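# Seat loose fuse into empty clip-style fuse holder

## Task

Push the free fuse down into the vacant fuse holder so that each of its two end caps rests on the bottom of its clip, while the holder still lies flat on the bench.

## Robot and tools

Setup. Two arms, left_arm and right_arm, face each other across a table. left_arm's base is on the +y side; the names do not match image left or right. The scene frame has its origin at the table centre, +z up, and the table surface at z = +0.020 m. All reported hand positions, orientations (quaternion w,x,y,z), velocities and targets use this frame, and all offsets run along its axes. Each gripper's fingers point along its own +x axis and close along its y axis. The reported end_effector_position is the point between the fingers, about 3 to 4 cm back from the tips. Only the last 1.5 cm of each finger pad is flat. A loose object may occasionally get a brief outside nudge. show_instructions (no arguments) returns the reference images of the holder.

execute_actions. Argument actions is a list of actions. Each action is a table of at most 15 rows, one row per 1/30 s control step. A short table repeats its final row until 15 steps pass. Every row has 14 numbers between -1 and 1: dx, dy, dz, rx, ry, rz, opening for left_arm, then the same seven for right_arm. Both arms always appear, even if one stays still. The six pose numbers are an offset from that arm's Hand target as it was when the action began, not from the previous row. Distance scale: 1.0 = 0.6 m. Rotation scale: 1.0 = 180 degrees. rx, ry, rz form one rotation vector, turning about the Hand target's position. A dx, dy, dz longer than 1.0 is shortened along its direction. Repeating an offset in a later action moves the arm further. Six zeros re-request the current Hand target. opening is absolute, not an offset: +1 is fully open (0.080 m) and -1 fully closed. Empty fingers touch near -0.78. A full close needs at least about 0.6 s. A 0 in the opening slot is a real command. To keep a gripper unchanged, resend its present opening. An empty actions list only reports the state. Optional cameras picks the images returned: names, ["all"] or null for all, [] for none. An unknown name invalidates the call.

move. Argument target is either one 14-number row laid out as above, or a list of up to 15 such rows. Every row is an offset from the same starting Hand targets, not from the row before. The path is straight, and rotation takes the shorter way. All arms finish together, after at least 0.5 s, and never after more than 10 s. Other arguments:
- speed: m/s, 0.002 to 2.4, default 0.25; rotation is capped at twice that in rad/s. Give one value, or one per target.
- blend: metres, for rounding corners in a list of targets.
- opening_speed: per second on the -1..1 scale, at least 0.2.
- blocking: false returns after about 0.5 s while the move continues.
- cameras: as in execute_actions.
Moves do not avoid obstacles or the other arm. Faster moves lag, stray and hit harder. Keep paths away from an arm's own base, which can flip its shoulder posture. The result adds a move: line. done means at rest within 8 mm and 2 degrees of the target. The line may instead show off_target, moving, held (a check withheld steps, or the clearance check ended the move), blocked (stopped by something far from the command, then holding still) or fault. limits=paced means the commanded pose was clipped; limits=held means steps were withheld.

Other tools. wait(seconds 0 to 10) lets time pass under the last commands. stop brakes a running move and needs braking room. zoom_image(camera, region [x0,y0,x1,y1], at most 504x504 pixels) enlarges part of the latest image from cam_high, cam_low, cam_left_wrist or cam_right_wrist. Each image is 896x504. finished_scene (scene 1, optional) ends the scene for good, so call it only when the fuse is seated and stays that way with no help from the robot.

Reading results. Hand target is the last commanded pose after clipping, and the next offsets start from it. The gripper often rests a little short of it. Waiting does not close that gap; the next command, even all zeros, asks for it again. If a gap remains, send it as an offset. Orientation commands are clipped to within 32 degrees of the measured orientation each step. Friction and weight can leave the hand low, short or tilted, especially at long reach. Small moves may go sideways or not happen at all, so check position and tilt after every move. Printed positions can be off by a few centimetres. Other fields:
- grip_measured: finger opening on the command scale, with a fixed error of about 2 mm.
- grip_effort_n: motor effort; negative means closing. It is not the pad force.
- Tool commands: the current commands.
- Joint torques, External joint torques: torque estimates for the joints.
- within noise: the arm is at rest.
execute_actions results also list hand positions at some steps.

Gripping. To hold a part, command about 0.08 below the grip_measured reading at first contact for full force, or less below for a lighter hold. Parts narrower than 5 mm get weaker grip.

Avoid. Do not let the fuse or holder leave the table; that fails the task. Avoid drops, releasing moving parts, slams and hard pushes. To end a push, command the target back past the gripper. Keep the arms from striking or squeezing each other, including closing on the other gripper's fingers. A joint reaching its contact torque limit stops that arm for 10 s. Limits in N m: waist 18.2, shoulder 22.5, elbow 22.4, wrist pitch 5.92, wrist yaw 5.9, wrist roll 5.54. Long pushes, holding loads or staying stretched out heat the motors. MOTOR HOT appears at 50 °C, and at 95 °C the arm is held for 30 to 60 s or goes limp. Joint ranges (rad): waist ±3.054, shoulder 0 to 3.142, elbow 0 to 2.356, wrist pitch and yaw ±1.571, wrist roll ±3.142.

Each tool is called after "Request:" as name(argument=value, ...), one argument or row to a line, values as JSON.

Reference images:

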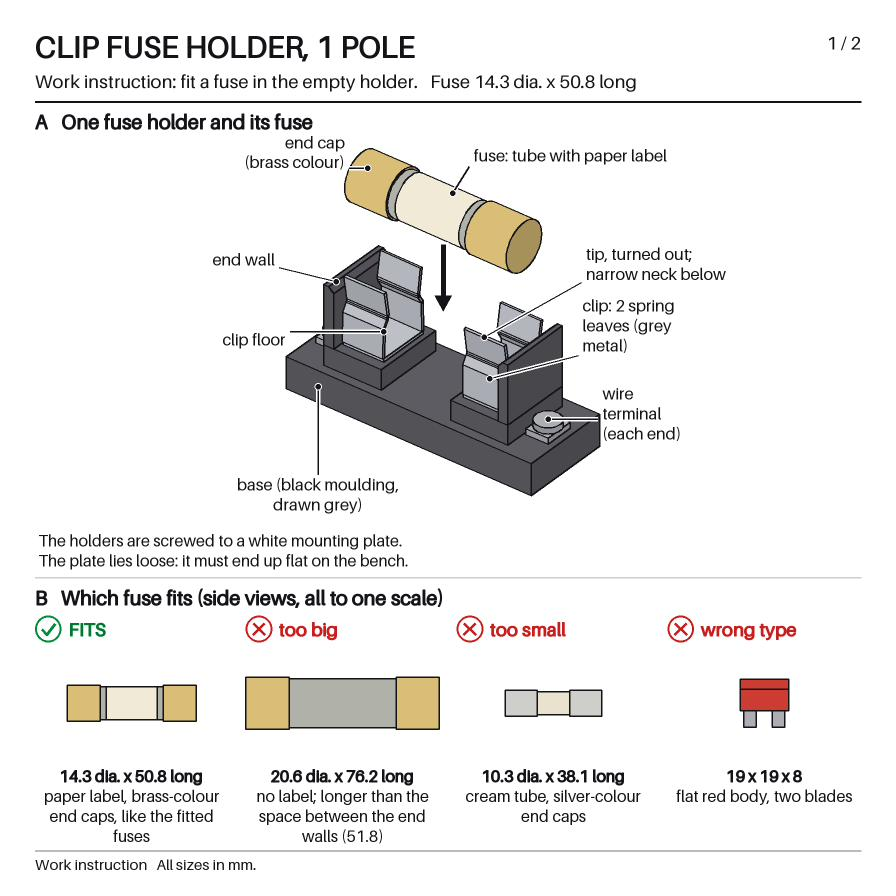

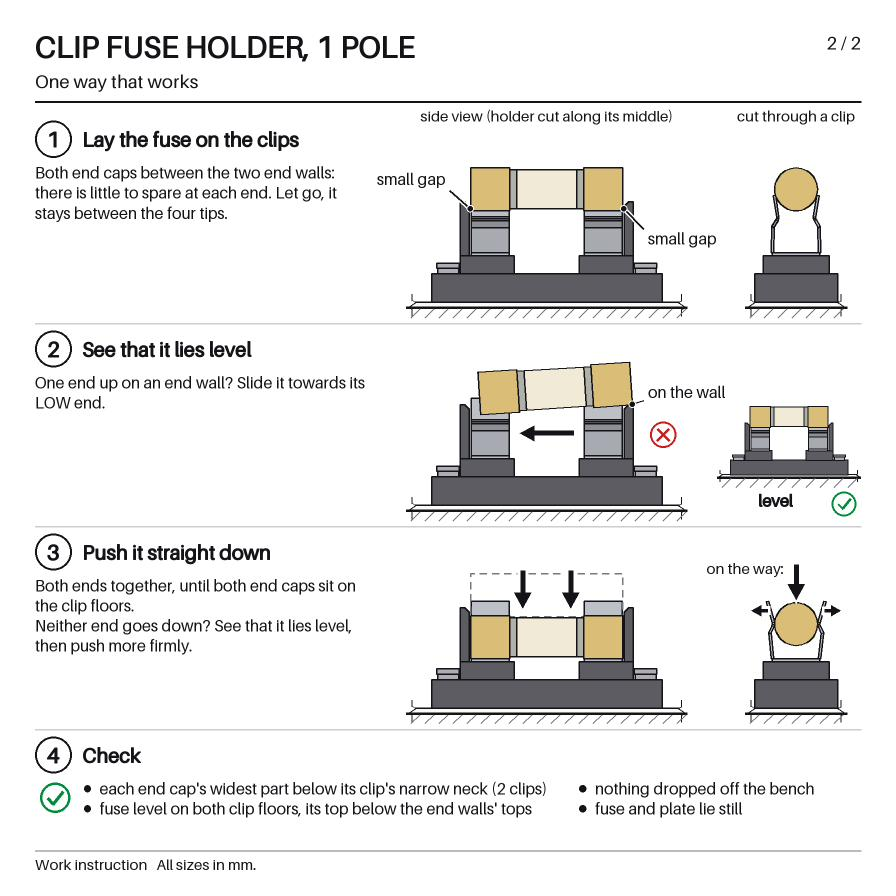

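## Session

Request:
wait(
  seconds=0,
)

Scene clock: 0.00 s.
left_arm: end_effector_position=(-0.3207, +0.2240, +0.1480) grip_measured=+1.000 grip_effort_n=n/a end_effector_quat_wxyz=(+0.485, +0.336, +0.249, -0.768) | right_arm: end_effector_position=(-0.1922, -0.1339, +0.1924) grip_measured=+1.000 grip_effort_n=n/a end_effector_quat_wxyz=(+0.041, -0.615, -0.012, +0.788)
Joint positions: left_arm=[-1.061 1.535 0.931 -0.342 -0.366 -0.547 0.08] | right_arm=[0.407 1.832 1.62 -1.185 -0.19 -1.104 0.08]
Joint velocities: within noise
Joint torques (N m): no reading
External joint torques (N m): no reading
Motor temperatures (°C): left_arm=[27 27 39 34 43 32] | right_arm=[33 31 34 29 32 32]
Heat: left arm: hottest wrist yaw 43 °C (+0.0 °C/min); right arm: hottest elbow 34 °C (+0.0 °C/min).
Hand target: left_arm -0.3211, +0.2236, +0.1492; -0.485, -0.334, -0.249, +0.769 | right_arm -0.1925, -0.1335, +0.1945; +0.043, -0.613, -0.014, +0.789
Tool commands: left_gripper/opening=+1.0 right_gripper/opening=+1.0

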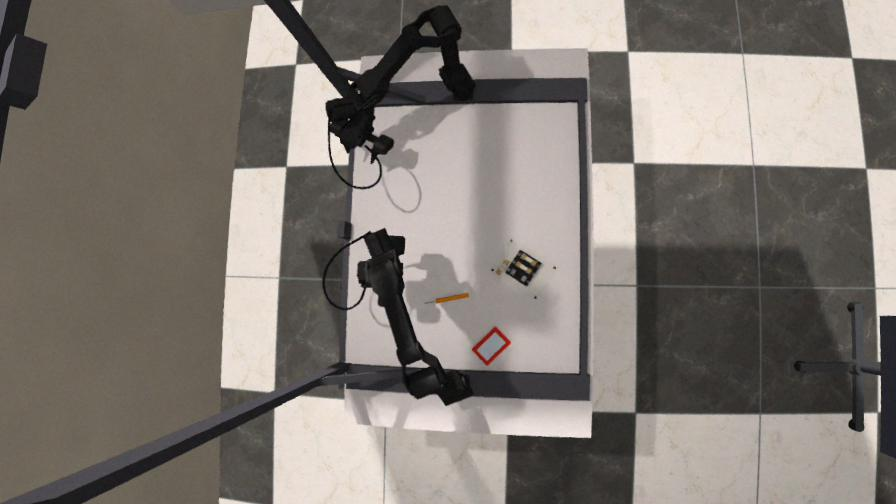

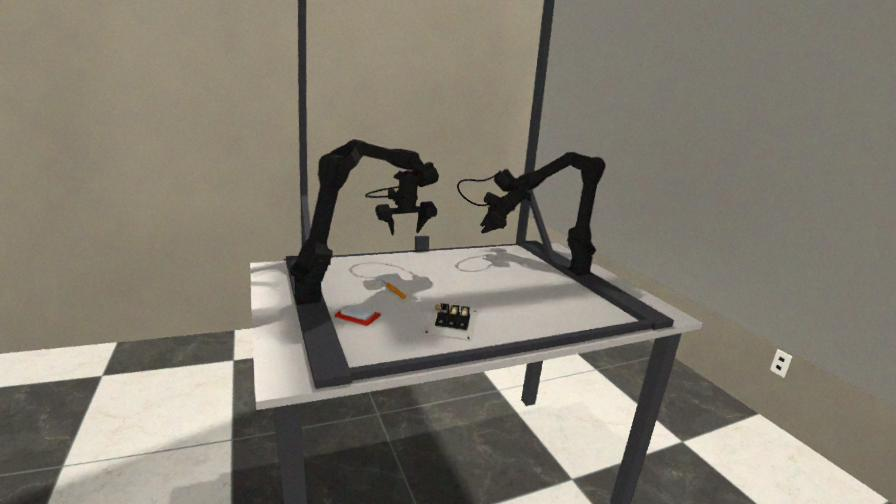

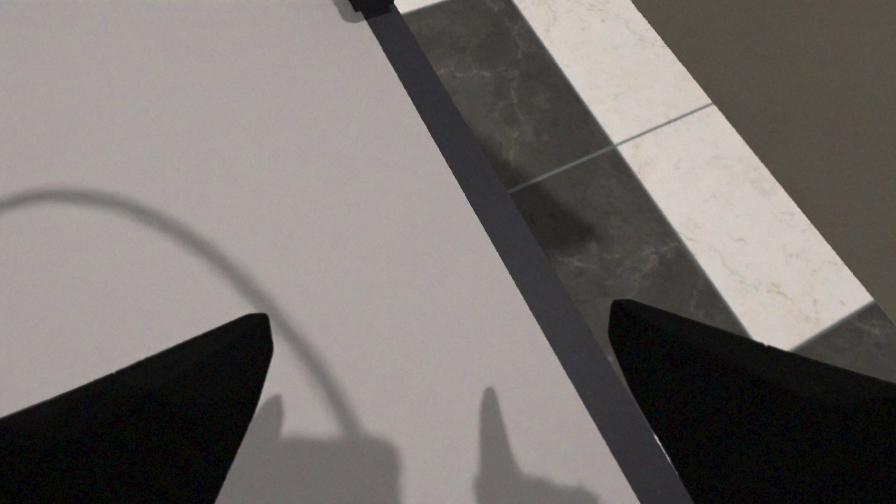

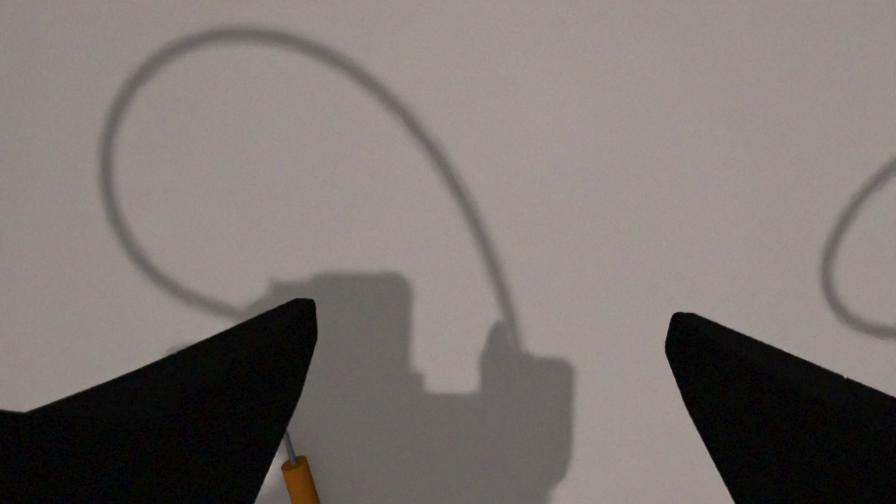

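Request:
zoom_image(
  camera="cam_high",
  region=[460, 220, 580, 300],
)

Request:
zoom_image(
  camera="cam_low",
  region=[410, 285, 500, 350],
)

Request:
zoom_image(
  camera="cam_high",
  region=[330, 90, 600, 410],
)

Scaled by 4.200 from the camera's 896x504 image, which has a finer 1280x720 frame.

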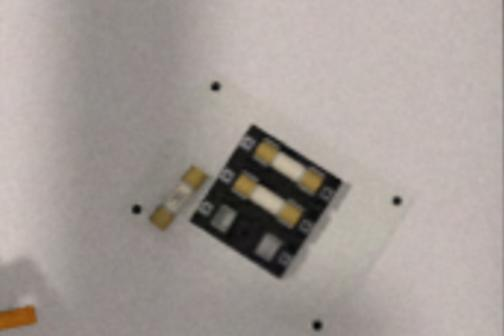

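Scaled by 5.600 from the camera's 896x504 image, which has a finer 1280x720 frame.

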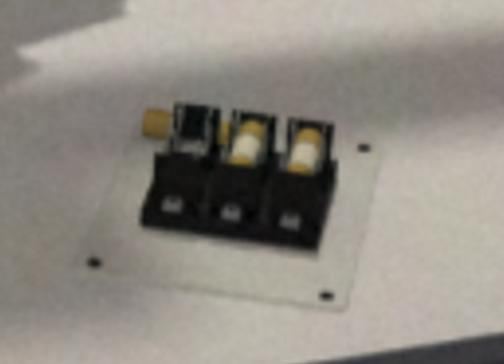

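Scaled by 1.575 from the camera's 896x504 image, which has a finer 1280x720 frame.

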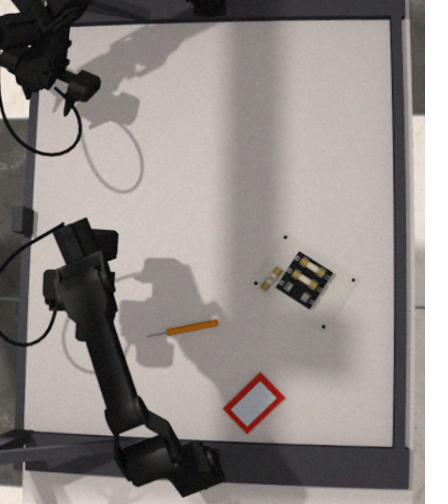

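Request:
move(
  target=[0,0,0,0,0,0,1,0.483,0.05,0.05,0.0137,-0.0858,0.311,1],
)

Request:
zoom_image(
  camera="cam_high",
  region=[460, 220, 580, 300],
)

Scene clock: 21.27 s.
left_arm: end_effector_position=(-0.3207, +0.2240, +0.1480) grip_measured=+1.000 grip_effort_n=0.7 end_effector_quat_wxyz=(+0.485, +0.336, +0.249, -0.768) | right_arm: end_effector_position=(+0.0965, -0.1055, +0.2240) grip_measured=+1.000 grip_effort_n=1.6 end_effector_quat_wxyz=(+0.316, +0.633, +0.322, -0.630)
Joint positions: left_arm=[-1.061 1.535 0.931 -0.342 -0.366 -0.547 0.08] | right_arm=[-0.303 2.018 2.024 -1.568 -0.003 -2.809 0.08]
Joint velocities: within noise
Joint torques (N m): left_arm=[-0.06 -6.24 5.48 1.25 -0.25 0.02] | right_arm=[0.04 -7.2 6.07 0.14 0.04 -0.2]
External joint torques (N m): left_arm=[-0.09 -0.23 -0.77 0.04 -0.04 0.01] | right_arm=[0.08 1.22 0.84 -0.1 0.05 -0.2]
Motor temperatures (°C): left_arm=[27 31 44 36 43 32] | right_arm=[33 33 37 30 32 32]
Heat: left arm: hottest elbow 44 °C (+14.1 °C/min); right arm: hottest elbow 37 °C (+8.5 °C/min).
Hand target: left_arm -0.3211, +0.2236, +0.1492; -0.485, -0.334, -0.249, +0.769 | right_arm +0.0973, -0.1035, +0.2244; +0.320, +0.630, +0.321, -0.630
Off the commanded pose: left_arm 0.001 m, 0 deg | right_arm 0.002 m, 1 deg.
joint sent to its limit (right arm) — joint 4 (wrist pitch), lower limit. The joint targets still meet the commanded pose.
move: done

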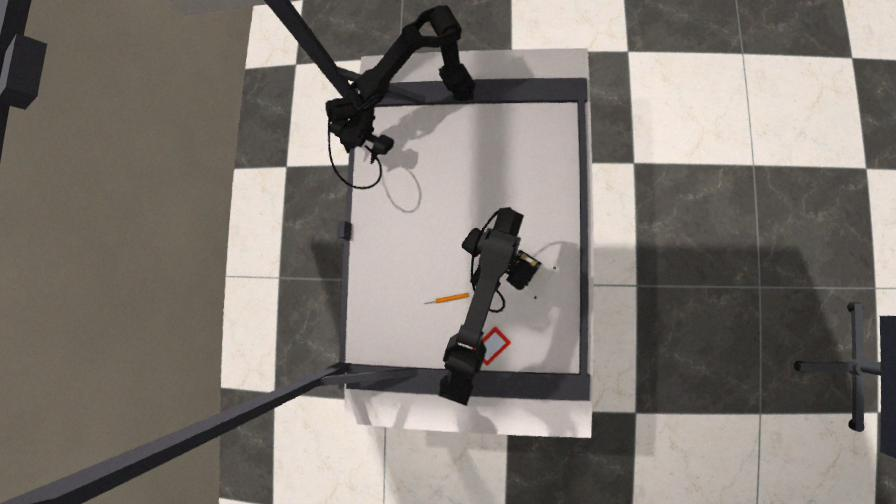

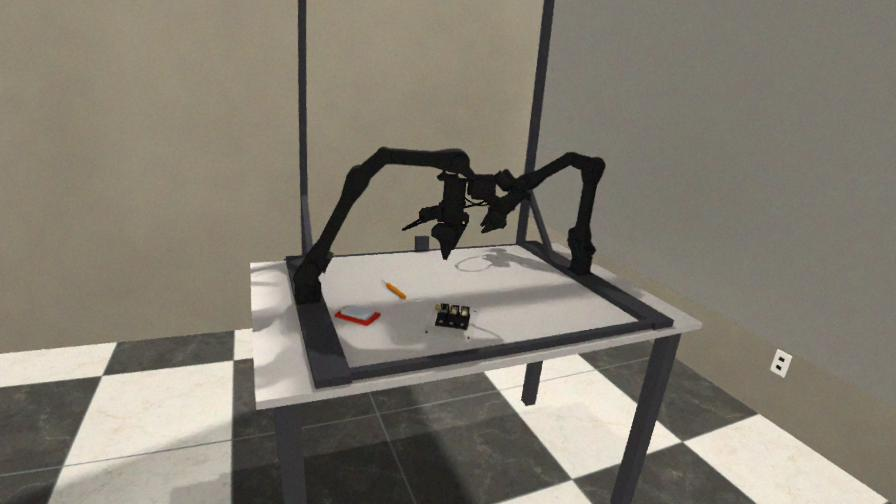

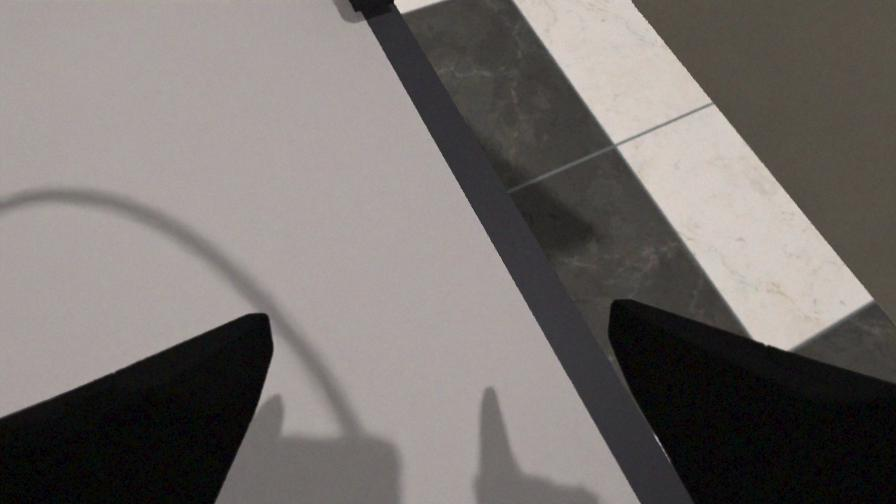

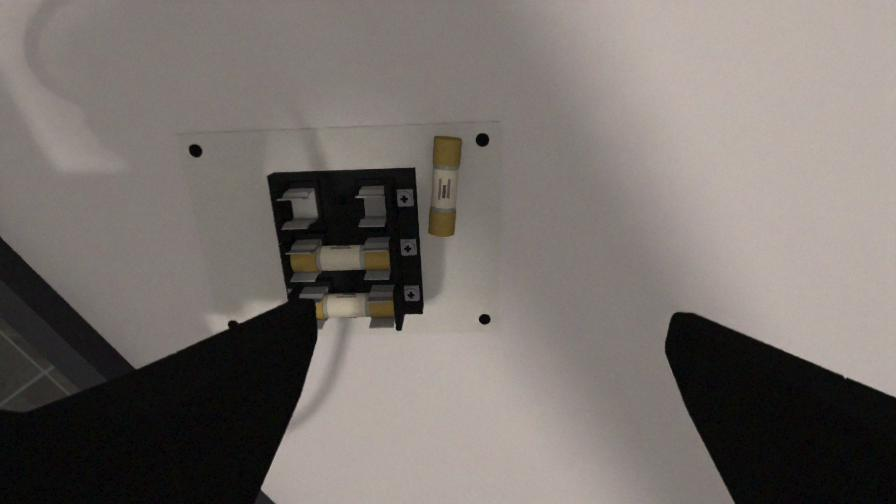

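Scaled by 4.200 from the camera's 896x504 image, which has a finer 1280x720 frame.

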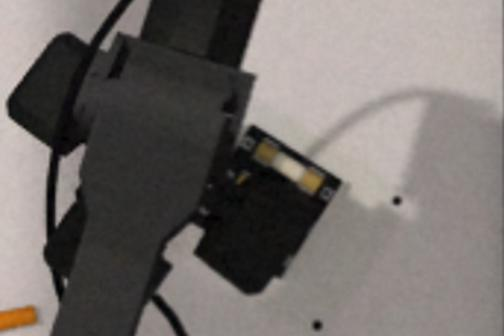

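Request:
move(
  target=[0,0,0,0,0,0,1,0.0,0.0,-0.09,0,0,0.02,1],
  cameras=["cam_right_wrist"],
)

Scene clock: 33.60 s.
left_arm: end_effector_position=(-0.3207, +0.2240, +0.1480) grip_measured=+1.000 grip_effort_n=0.7 end_effector_quat_wxyz=(+0.485, +0.336, +0.249, -0.768) | right_arm: end_effector_position=(+0.0977, -0.1020, +0.1673) grip_measured=+1.000 grip_effort_n=1.6 end_effector_quat_wxyz=(+0.340, +0.618, +0.337, -0.623)
Joint positions: left_arm=[-1.061 1.535 0.931 -0.342 -0.366 -0.547 0.08] | right_arm=[-0.303 2.016 1.794 -1.356 -0.003 -2.871 0.08]
Joint velocities: within noise
Joint torques (N m): left_arm=[-0.05 -6.21 5.48 1.25 -0.25 0.02] | right_arm=[0.01 -9.74 4.26 0.37 0.04 -0.2]
External joint torques (N m): left_arm=[-0.02 -0.27 -0.71 0.05 -0.05 0.01] | right_arm=[-0.05 -1.16 -1.12 0.16 0.05 -0.2]
Motor temperatures (°C): left_arm=[27 33 45 37 43 32] | right_arm=[33 34 38 30 32 32]
Heat: left arm: hottest elbow 45 °C (+10.7 °C/min); right arm: hottest elbow 38 °C (+7.1 °C/min).
Hand target: left_arm -0.3211, +0.2236, +0.1492; -0.485, -0.334, -0.249, +0.769 | right_arm +0.0974, -0.1036, +0.1704; +0.340, +0.620, +0.341, -0.620
Off the commanded pose: left_arm 0.001 m, 0 deg | right_arm 0.004 m, 1 deg.
move: done
Images, in order (width x height): cam_right_wrist 896x504.

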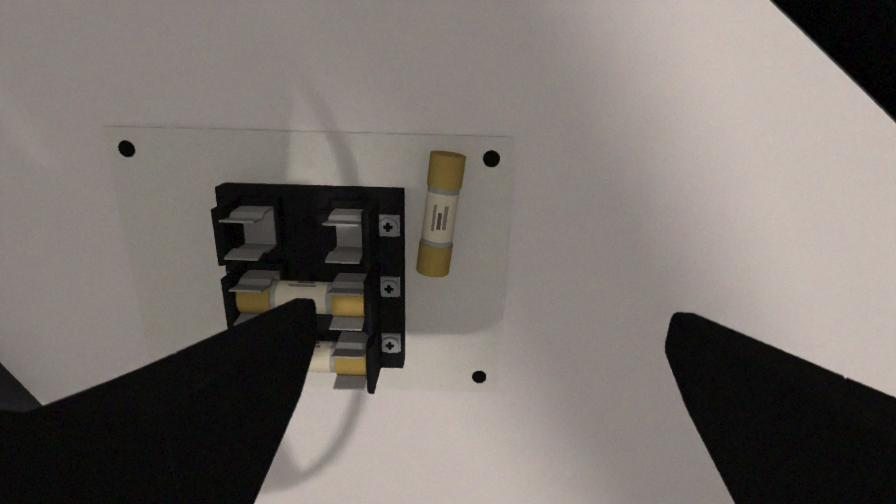

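Request:
move(
  target=[0,0,0,0,0,0,1,0.025,-0.016,-0.058,0,0,-0.037,1],
  cameras=["cam_right_wrist"],
)

Scene clock: 44.33 s.
left_arm: end_effector_position=(-0.3207, +0.2240, +0.1480) grip_measured=+1.000 grip_effort_n=0.7 end_effector_quat_wxyz=(+0.485, +0.336, +0.249, -0.768) | right_arm: end_effector_position=(+0.1120, -0.1115, +0.1325) grip_measured=+1.000 grip_effort_n=1.6 end_effector_quat_wxyz=(+0.307, +0.635, +0.304, -0.640)
Joint positions: left_arm=[-1.061 1.535 0.931 -0.342 -0.366 -0.547 0.08] | right_arm=[-0.346 2.005 1.64 -1.213 -0.003 -2.81 0.08]
Joint velocities: within noise
Joint torques (N m): left_arm=[-0.09 -6.22 5.44 1.25 -0.25 0.02] | right_arm=[-0.05 -9.55 4.28 0.44 0.12 0.16]
External joint torques (N m): left_arm=[-0.11 -0.26 -0.76 0.05 -0.04 0.02] | right_arm=[-0.07 -0.98 -1.12 0.23 0.14 0.16]
Motor temperatures (°C): left_arm=[27 34 46 37 43 32] | right_arm=[33 37 38 30 32 32]
Heat: left arm: hottest elbow 46 °C (+9.5 °C/min); right arm: hottest elbow 38 °C (+5.4 °C/min).
Hand target: left_arm -0.3211, +0.2236, +0.1492; -0.485, -0.334, -0.249, +0.769 | right_arm +0.1123, -0.1131, +0.1356; +0.303, +0.638, +0.304, -0.639
Off the commanded pose: left_arm 0.001 m, 0 deg | right_arm 0.004 m, 1 deg.
move: done
Images, in order (width x height): cam_right_wrist 896x504.

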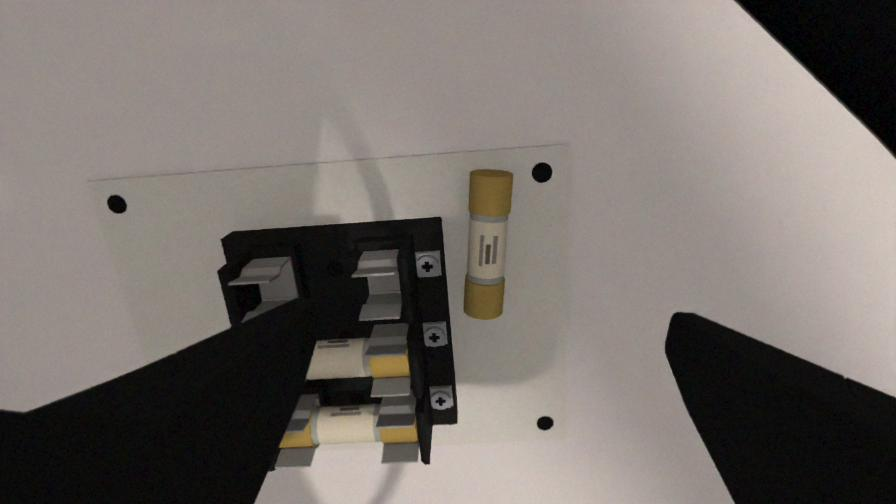

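Request:
move(
  target=[0,0,0,0,0,0,1,0.0,0.0,-0.078,0,0,-0.012,-0.3],
  cameras=["cam_right_wrist"],
)

Scene clock: 54.77 s.
left_arm: end_effector_position=(-0.3207, +0.2240, +0.1480) grip_measured=+1.000 grip_effort_n=0.7 end_effector_quat_wxyz=(+0.485, +0.336, +0.249, -0.768) | right_arm: end_effector_position=(+0.1122, -0.1110, +0.0925) grip_measured=-0.297 grip_effort_n=-13.7 end_effector_quat_wxyz=(+0.290, +0.646, +0.297, -0.641)
Joint positions: left_arm=[-1.061 1.535 0.931 -0.342 -0.366 -0.547 0.08] | right_arm=[-0.346 2.023 1.504 -1.04 -0.003 -2.773 0.022]
Joint velocities: within noise
Joint torques (N m): left_arm=[-0.12 -6.21 5.48 1.25 -0.26 0.02] | right_arm=[-0.14 -7.23 4.24 0.42 0.04 0.15]
External joint torques (N m): left_arm=[-0.1 -0.29 -0.72 0.04 -0.06 0.02] | right_arm=[-0.11 1.19 -0.93 0.19 0.06 0.15]
Motor temperatures (°C): left_arm=[27 34 46 38 43 32] | right_arm=[33 38 37 30 32 32]
Heat: left arm: hottest elbow 46 °C (+7.7 °C/min); right arm: hottest shoulder 38 °C (+7.7 °C/min).
Hand target: left_arm -0.3211, +0.2236, +0.1492; -0.485, -0.334, -0.249, +0.769 | right_arm +0.1123, -0.1130, +0.0888; +0.291, +0.644, +0.292, -0.644
Off the commanded pose: left_arm 0.001 m, 0 deg | right_arm 0.004 m, 1 deg.
move: done
Images, in order (width x height): cam_right_wrist 896x504.

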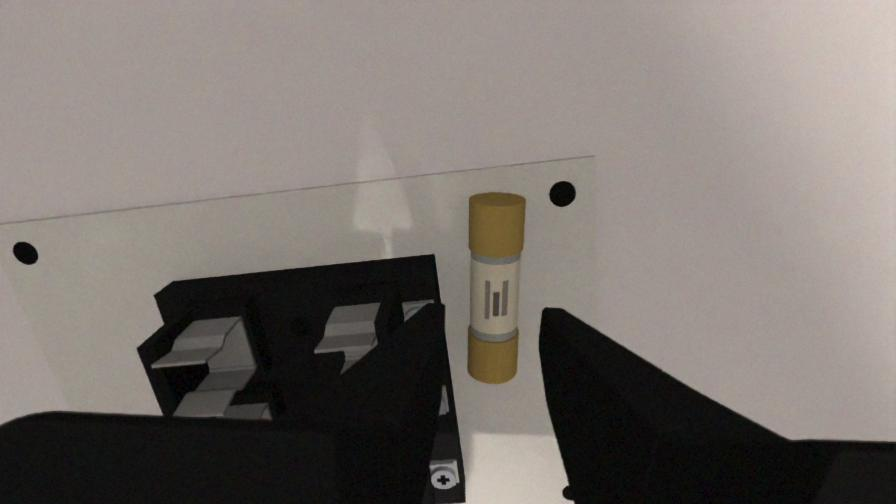

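Request:
move(
  target=[0,0,0,0,0,0,1,-0.001,-0.002,-0.039,0,0,0,-0.3],
  speed=0.1,
  cameras=["cam_right_wrist","cam_low"],
)

Request:
zoom_image(
  camera="cam_low",
  region=[390, 225, 510, 345],
)

Scene clock: 58.77 s.
left_arm: end_effector_position=(-0.3207, +0.2240, +0.1480) grip_measured=+1.000 grip_effort_n=1.2 end_effector_quat_wxyz=(+0.485, +0.336, +0.249, -0.768) | right_arm: end_effector_position=(+0.1123, -0.1107, +0.0718) grip_measured=-0.298 grip_effort_n=-12.8 end_effector_quat_wxyz=(+0.288, +0.647, +0.299, -0.639)
Joint positions: left_arm=[-1.061 1.535 0.931 -0.342 -0.366 -0.547 0.08] | right_arm=[-0.346 2.042 1.447 -0.956 -0.003 -2.772 0.022]
Joint velocities: within noise
Joint torques (N m): left_arm=[-0.07 -6.24 5.48 1.25 -0.26 0.03] | right_arm=[-0.14 -6.74 3.7 0.52 0.04 0.15]
External joint torques (N m): left_arm=[-0.01 -0.28 -0.79 0.02 -0.06 0.02] | right_arm=[-0.15 1.85 -1.48 0.25 0.05 0.15]
Motor temperatures (°C): left_arm=[27 34 47 38 43 32] | right_arm=[33 38 37 30 31 32]
Heat: left arm: hottest elbow 47 °C (+8.2 °C/min); right arm: hottest shoulder 38 °C (+7.1 °C/min).
Hand target: left_arm -0.3211, +0.2236, +0.1492; -0.485, -0.334, -0.249, +0.769 | right_arm +0.1117, -0.1143, +0.0654; +0.291, +0.644, +0.292, -0.644
Off the commanded pose: left_arm 0.001 m, 0 deg | right_arm 0.007 m, 1 deg.
move: done
Images, in order (width x height): cam_low 896x504, cam_right_wrist 896x504.

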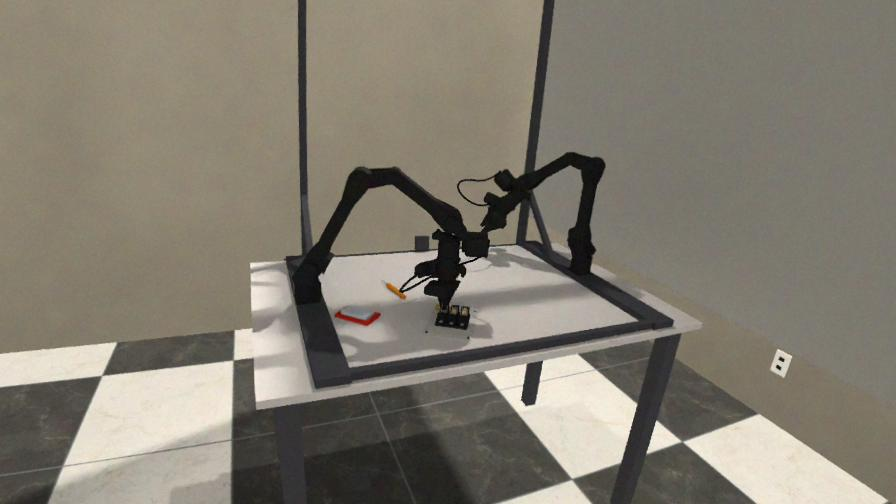

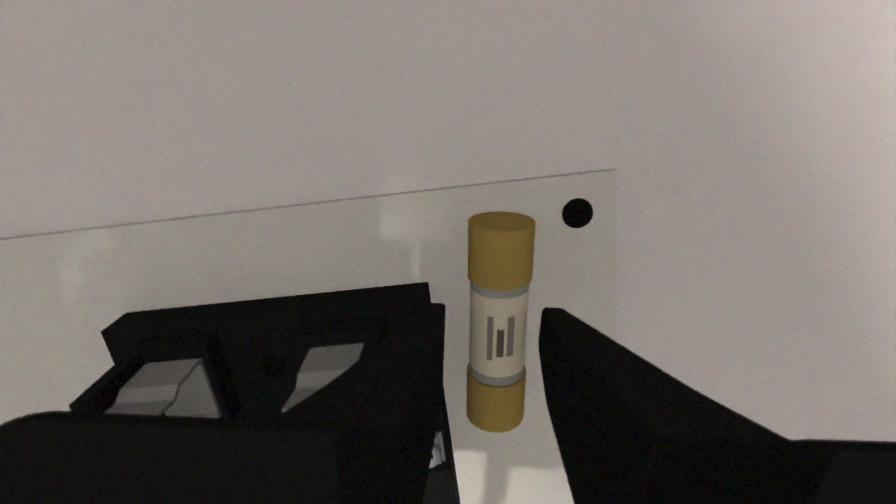

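Scaled by 4.200 from the camera's 896x504 image, which has a finer 1280x720 frame.

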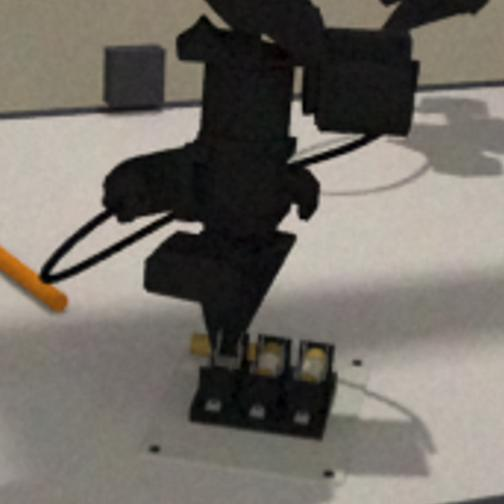

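Request:
move(
  target=[0,0,0,0,0,0,1,0.003,0.006,-0.016,0,0,0,-0.3],
  speed=0.1,
  cameras=["cam_right_wrist"],
)

Scene clock: 62.93 s.
left_arm: end_effector_position=(-0.3207, +0.2240, +0.1480) grip_measured=+1.000 grip_effort_n=1.2 end_effector_quat_wxyz=(+0.485, +0.336, +0.249, -0.768) | right_arm: end_effector_position=(+0.1120, -0.1063, +0.0628) grip_measured=-0.298 grip_effort_n=-11.4 end_effector_quat_wxyz=(+0.286, +0.646, +0.302, -0.640)
Joint positions: left_arm=[-1.061 1.535 0.931 -0.342 -0.366 -0.547 0.08] | right_arm=[-0.344 2.067 1.446 -0.927 -0.008 -2.772 0.022]
Joint velocities: within noise
Joint torques (N m): left_arm=[-0.07 -6.26 5.46 1.25 -0.26 0.02] | right_arm=[-0.51 -6.48 4.06 0.37 0.21 0.11]
External joint torques (N m): left_arm=[-0.05 -0.29 -0.83 0.01 -0.05 0.01] | right_arm=[-0.42 2.02 -0.92 0.14 0.22 0.1]
Motor temperatures (°C): left_arm=[27 35 47 38 43 32] | right_arm=[33 38 37 30 31 32]
Heat: left arm: hottest elbow 47 °C (+7.0 °C/min); right arm: hottest shoulder 38 °C (+7.0 °C/min).
Hand target: left_arm -0.3211, +0.2236, +0.1492; -0.485, -0.334, -0.249, +0.769 | right_arm +0.1136, -0.1107, +0.0558; +0.291, +0.644, +0.292, -0.644
Off the commanded pose: left_arm 0.001 m, 0 deg | right_arm 0.008 m, 1 deg.
move: done
Images, in order (width x height): cam_right_wrist 896x504.

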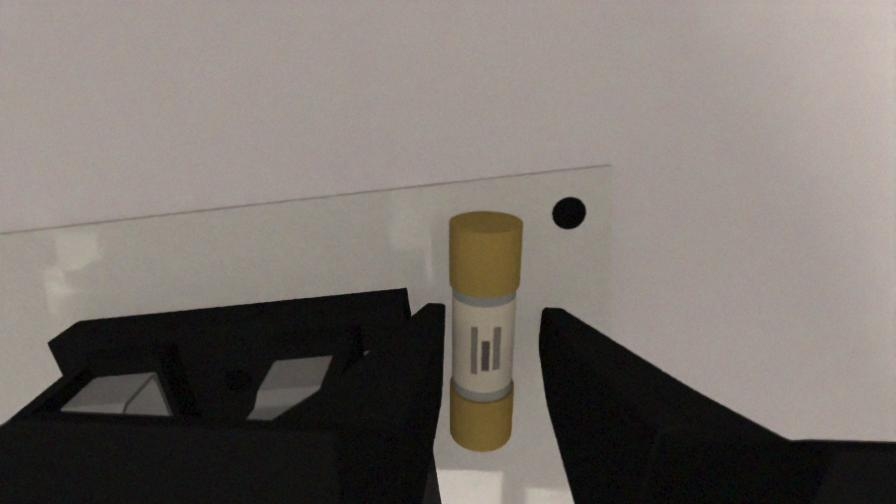

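Request:
move(
  target=[
    [0,0,0,0,0,0,1,0.003,-0.002,-0.004,0,0,0,-0.3],
    [0,0,0,0,0,0,1,0.003,-0.002,-0.004,0,0,0,-0.62],
  ],
  speed=0.1,
  opening_speed=1,
  cameras=["cam_right_wrist"],
)

Scene clock: 68.10 s.
left_arm: end_effector_position=(-0.3207, +0.2240, +0.1480) grip_measured=+1.000 grip_effort_n=1.2 end_effector_quat_wxyz=(+0.485, +0.336, +0.249, -0.768) | right_arm: end_effector_position=(+0.1143, -0.1088, +0.0617) grip_measured=-0.557 grip_effort_n=-83.5 end_effector_quat_wxyz=(+0.287, +0.647, +0.297, -0.641)
Joint positions: left_arm=[-1.061 1.535 0.931 -0.342 -0.366 -0.547 0.08] | right_arm=[-0.35 2.067 1.441 -0.928 -0.004 -2.772 0.01]
Joint velocities: within noise
Joint torques (N m): left_arm=[-0.07 -6.2 5.52 1.25 -0.26 0.02] | right_arm=[-0.4 -6.35 3.51 1.08 0.08 -0.1]
External joint torques (N m): left_arm=[-0.07 -0.2 -0.77 0.01 -0.05 0.01] | right_arm=[-0.39 2.16 -1.51 0.82 0.09 -0.11]
Motor temperatures (°C): left_arm=[27 35 47 38 43 32] | right_arm=[33 38 37 30 31 32]
Heat: left arm: hottest elbow 47 °C (+5.1 °C/min); right arm: hottest shoulder 38 °C (+6.1 °C/min).
Hand target: left_arm -0.3211, +0.2236, +0.1492; -0.485, -0.334, -0.249, +0.769 | right_arm +0.1153, -0.1118, +0.0534; +0.291, +0.644, +0.292, -0.644
Off the commanded pose: left_arm 0.001 m, 0 deg | right_arm 0.009 m, 1 deg.
move: off_target (right_arm); target 2's new opening was sent with right_arm's hand 0.011 m and 1 deg from that target
Images, in order (width x height): cam_right_wrist 896x504.

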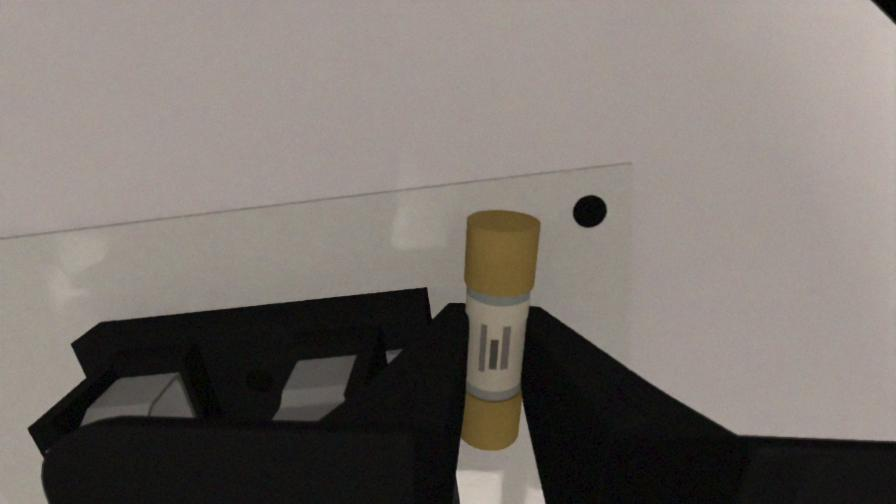

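Request:
move(
  target=[
    [0,0,0,0,0,0,1,0,0.0,0.12,0,0,0,-0.65],
    [0,0,0,0,0,0,1,0.05,-0.05,0.15,0,0,-0.478,-0.65],
  ],
  cameras=["cam_right_wrist"],
)

Scene clock: 77.63 s.
left_arm: end_effector_position=(-0.3207, +0.2240, +0.1480) grip_measured=+1.000 grip_effort_n=0.2 end_effector_quat_wxyz=(+0.485, +0.336, +0.249, -0.768) | right_arm: end_effector_position=(+0.1450, -0.1393, +0.1402) grip_measured=-0.557 grip_effort_n=-83.5 end_effector_quat_wxyz=(+0.222, -0.670, +0.225, +0.671)
Joint positions: left_arm=[-1.061 1.535 0.931 -0.342 -0.366 -0.547 0.08] | right_arm=[-0.456 1.949 1.591 -1.217 0 -1.382 0.01]
Joint velocities: within noise
Joint torques (N m): left_arm=[-0.06 -6.21 5.47 1.26 -0.26 0.03] | right_arm=[-0.15 -9.32 4.42 0.17 0 0.13]
External joint torques (N m): left_arm=[-0.03 -0.25 -0.8 0.03 -0.06 0.02] | right_arm=[-0.16 -1.19 -1 -0.11 0.05 0.13]
Motor temperatures (°C): left_arm=[27 35 47 38 42 32] | right_arm=[33 38 36 30 31 32]
Heat: left arm: hottest elbow 47 °C (+4.0 °C/min); right arm: hottest shoulder 38 °C (+5.0 °C/min).
Hand target: left_arm -0.3211, +0.2236, +0.1492; -0.485, -0.334, -0.249, +0.769 | right_arm +0.1453, -0.1419, +0.1434; -0.226, +0.670, -0.226, -0.669
Off the commanded pose: left_arm 0.001 m, 0 deg | right_arm 0.004 m, 1 deg.
move: done
Images, in order (width x height): cam_right_wrist 896x504.

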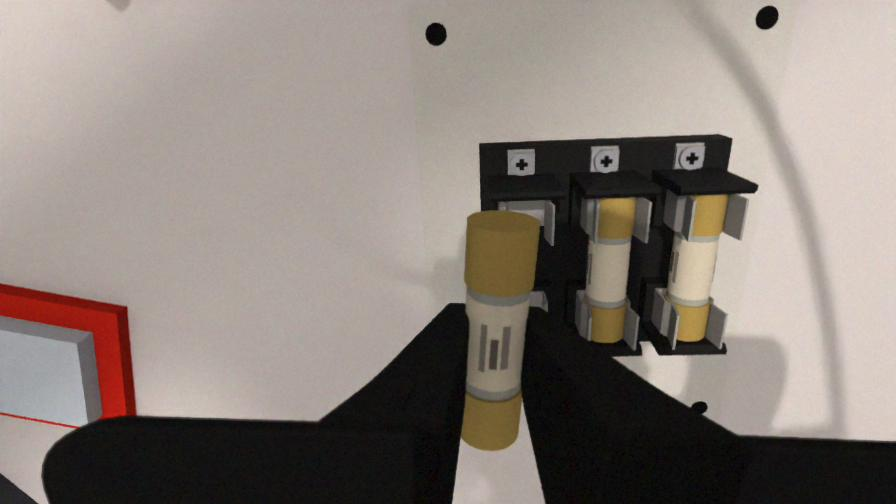

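Request:
move(
  target=[0,0,0,0,0,0,1,0.025,0.006,-0.017,0,0,0.0167,-0.65],
  cameras=["cam_right_wrist"],
)

Request:
zoom_image(
  camera="cam_right_wrist",
  region=[400, 100, 800, 460],
)

Scene clock: 91.63 s.
left_arm: end_effector_position=(-0.3207, +0.2240, +0.1480) grip_measured=+1.000 grip_effort_n=0.7 end_effector_quat_wxyz=(+0.485, +0.336, +0.249, -0.768) | right_arm: end_effector_position=(+0.1577, -0.1409, +0.1324) grip_measured=-0.557 grip_effort_n=-83.5 end_effector_quat_wxyz=(+0.207, -0.675, +0.212, +0.676)
Joint positions: left_arm=[-1.061 1.535 0.931 -0.342 -0.366 -0.547 0.08] | right_arm=[-0.488 1.972 1.592 -1.198 0 -1.457 0.01]
Joint velocities: within noise
Joint torques (N m): left_arm=[-0.07 -6.25 5.47 1.25 -0.25 0.01] | right_arm=[-0.08 -7.07 6.34 0.46 -0.04 -0.17]
External joint torques (N m): left_arm=[-0.06 -0.33 -0.73 0.04 -0.04 0.01] | right_arm=[-0.09 1.17 0.99 0.2 0.01 -0.17]
Motor temperatures (°C): left_arm=[27 36 47 39 42 32] | right_arm=[33 40 37 30 31 32]
Heat: left arm: hottest elbow 47 °C (+2.0 °C/min); right arm: hottest shoulder 40 °C (+6.0 °C/min).
Hand target: left_arm -0.3211, +0.2236, +0.1492; -0.485, -0.334, -0.249, +0.769 | right_arm +0.1603, -0.1382, +0.1333; -0.209, +0.676, -0.208, -0.675
Off the commanded pose: left_arm 0.001 m, 0 deg | right_arm 0.004 m, 0 deg.
move: done
Images, in order (width x height): cam_right_wrist 896x504.

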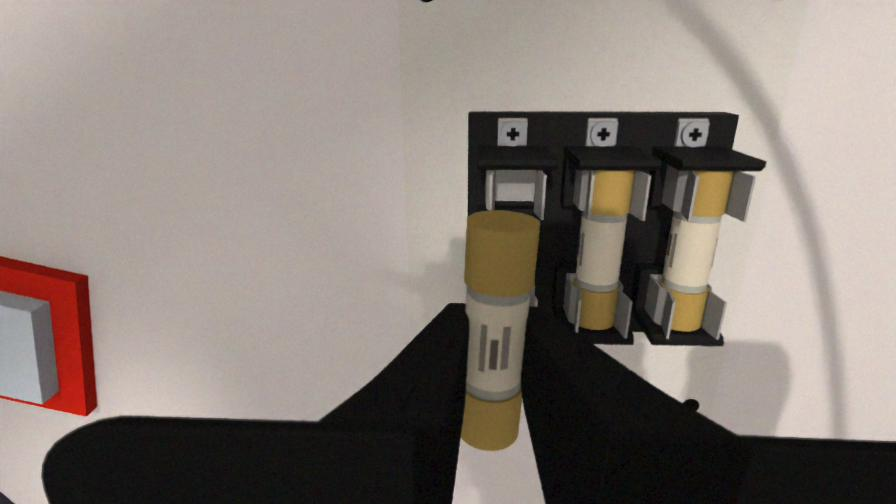

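Scaled by 1.260 from the camera's 896x504 image, which has a finer 1280x720 frame.

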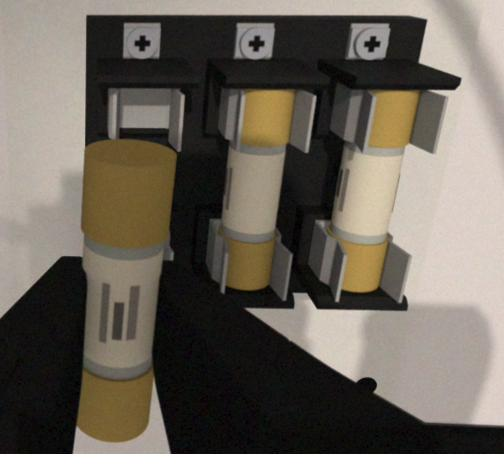

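Request:
move(
  target=[0,0,0,0,0,0,1,0.0,0.011,-0.047,0,0,0.005,-0.65],
  speed=0.12,
  cameras=["cam_right_wrist","cam_low"],
)

Request:
zoom_image(
  camera="cam_right_wrist",
  region=[400, 60, 800, 460],
)

Request:
zoom_image(
  camera="cam_low",
  region=[410, 265, 500, 350],
)

Scene clock: 106.03 s.
left_arm: end_effector_position=(-0.3207, +0.2240, +0.1480) grip_measured=+1.000 grip_effort_n=0.7 end_effector_quat_wxyz=(+0.485, +0.336, +0.249, -0.768) | right_arm: end_effector_position=(+0.1620, -0.1309, +0.1087) grip_measured=-0.557 grip_effort_n=-83.5 end_effector_quat_wxyz=(+0.210, -0.677, +0.202, +0.676)
Joint positions: left_arm=[-1.061 1.535 0.931 -0.342 -0.366 -0.547 0.08] | right_arm=[-0.486 2.015 1.558 -1.103 0 -1.465 0.01]
Joint velocities: within noise
Joint torques (N m): left_arm=[-0.04 -6.24 5.47 1.26 -0.26 0.02] | right_arm=[0.27 -7.27 4.45 0.49 -0.03 -0.18]
External joint torques (N m): left_arm=[-0.04 -0.31 -0.69 0.06 -0.05 0.01] | right_arm=[0.31 1.25 -0.9 0.2 0.02 -0.18]
Motor temperatures (°C): left_arm=[27 36 48 39 42 32] | right_arm=[33 39 39 30 31 32]
Heat: left arm: hottest elbow 48 °C (+2.0 °C/min); right arm: hottest shoulder 39 °C (+2.0 °C/min).
Hand target: left_arm -0.3211, +0.2236, +0.1492; -0.485, -0.334, -0.249, +0.769 | right_arm +0.1602, -0.1316, +0.1050; -0.204, +0.678, -0.203, -0.677
Off the commanded pose: left_arm 0.001 m, 0 deg | right_arm 0.004 m, 1 deg.
move: done
Images, in order (width x height): cam_low 896x504, cam_right_wrist 896x504.

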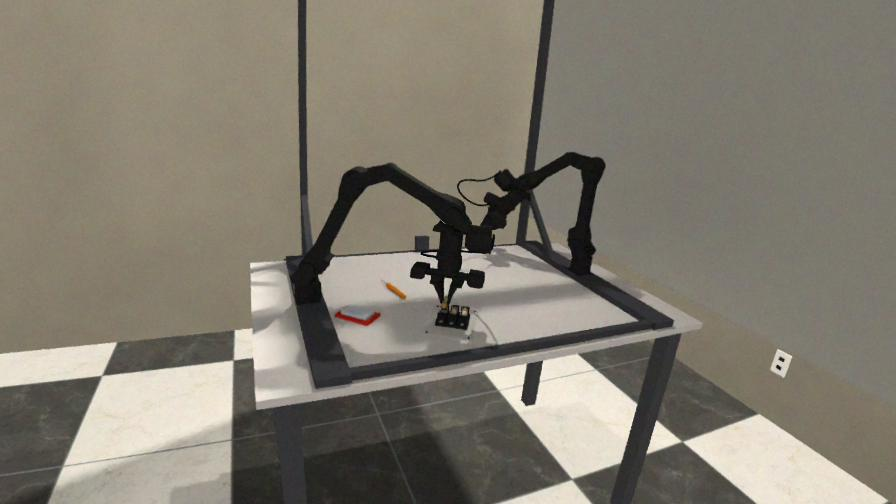

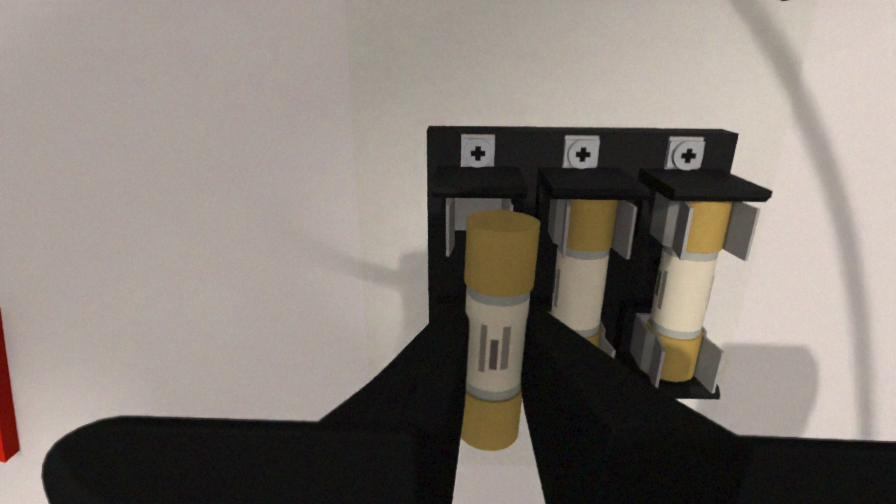

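Scaled by 1.260 from the camera's 896x504 image, which has a finer 1280x720 frame.

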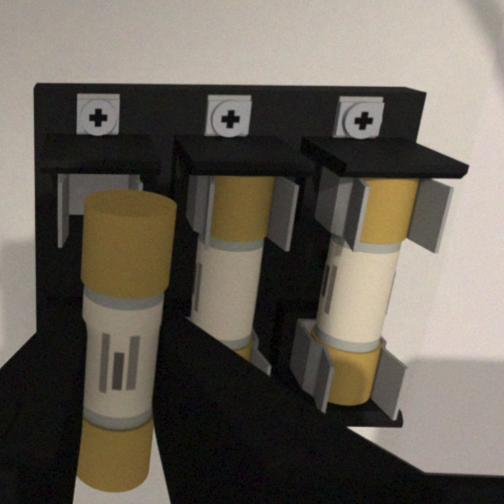

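Scaled by 5.600 from the camera's 896x504 image, which has a finer 1280x720 frame.

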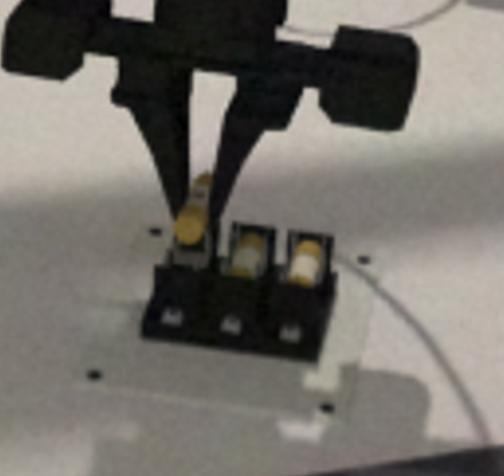

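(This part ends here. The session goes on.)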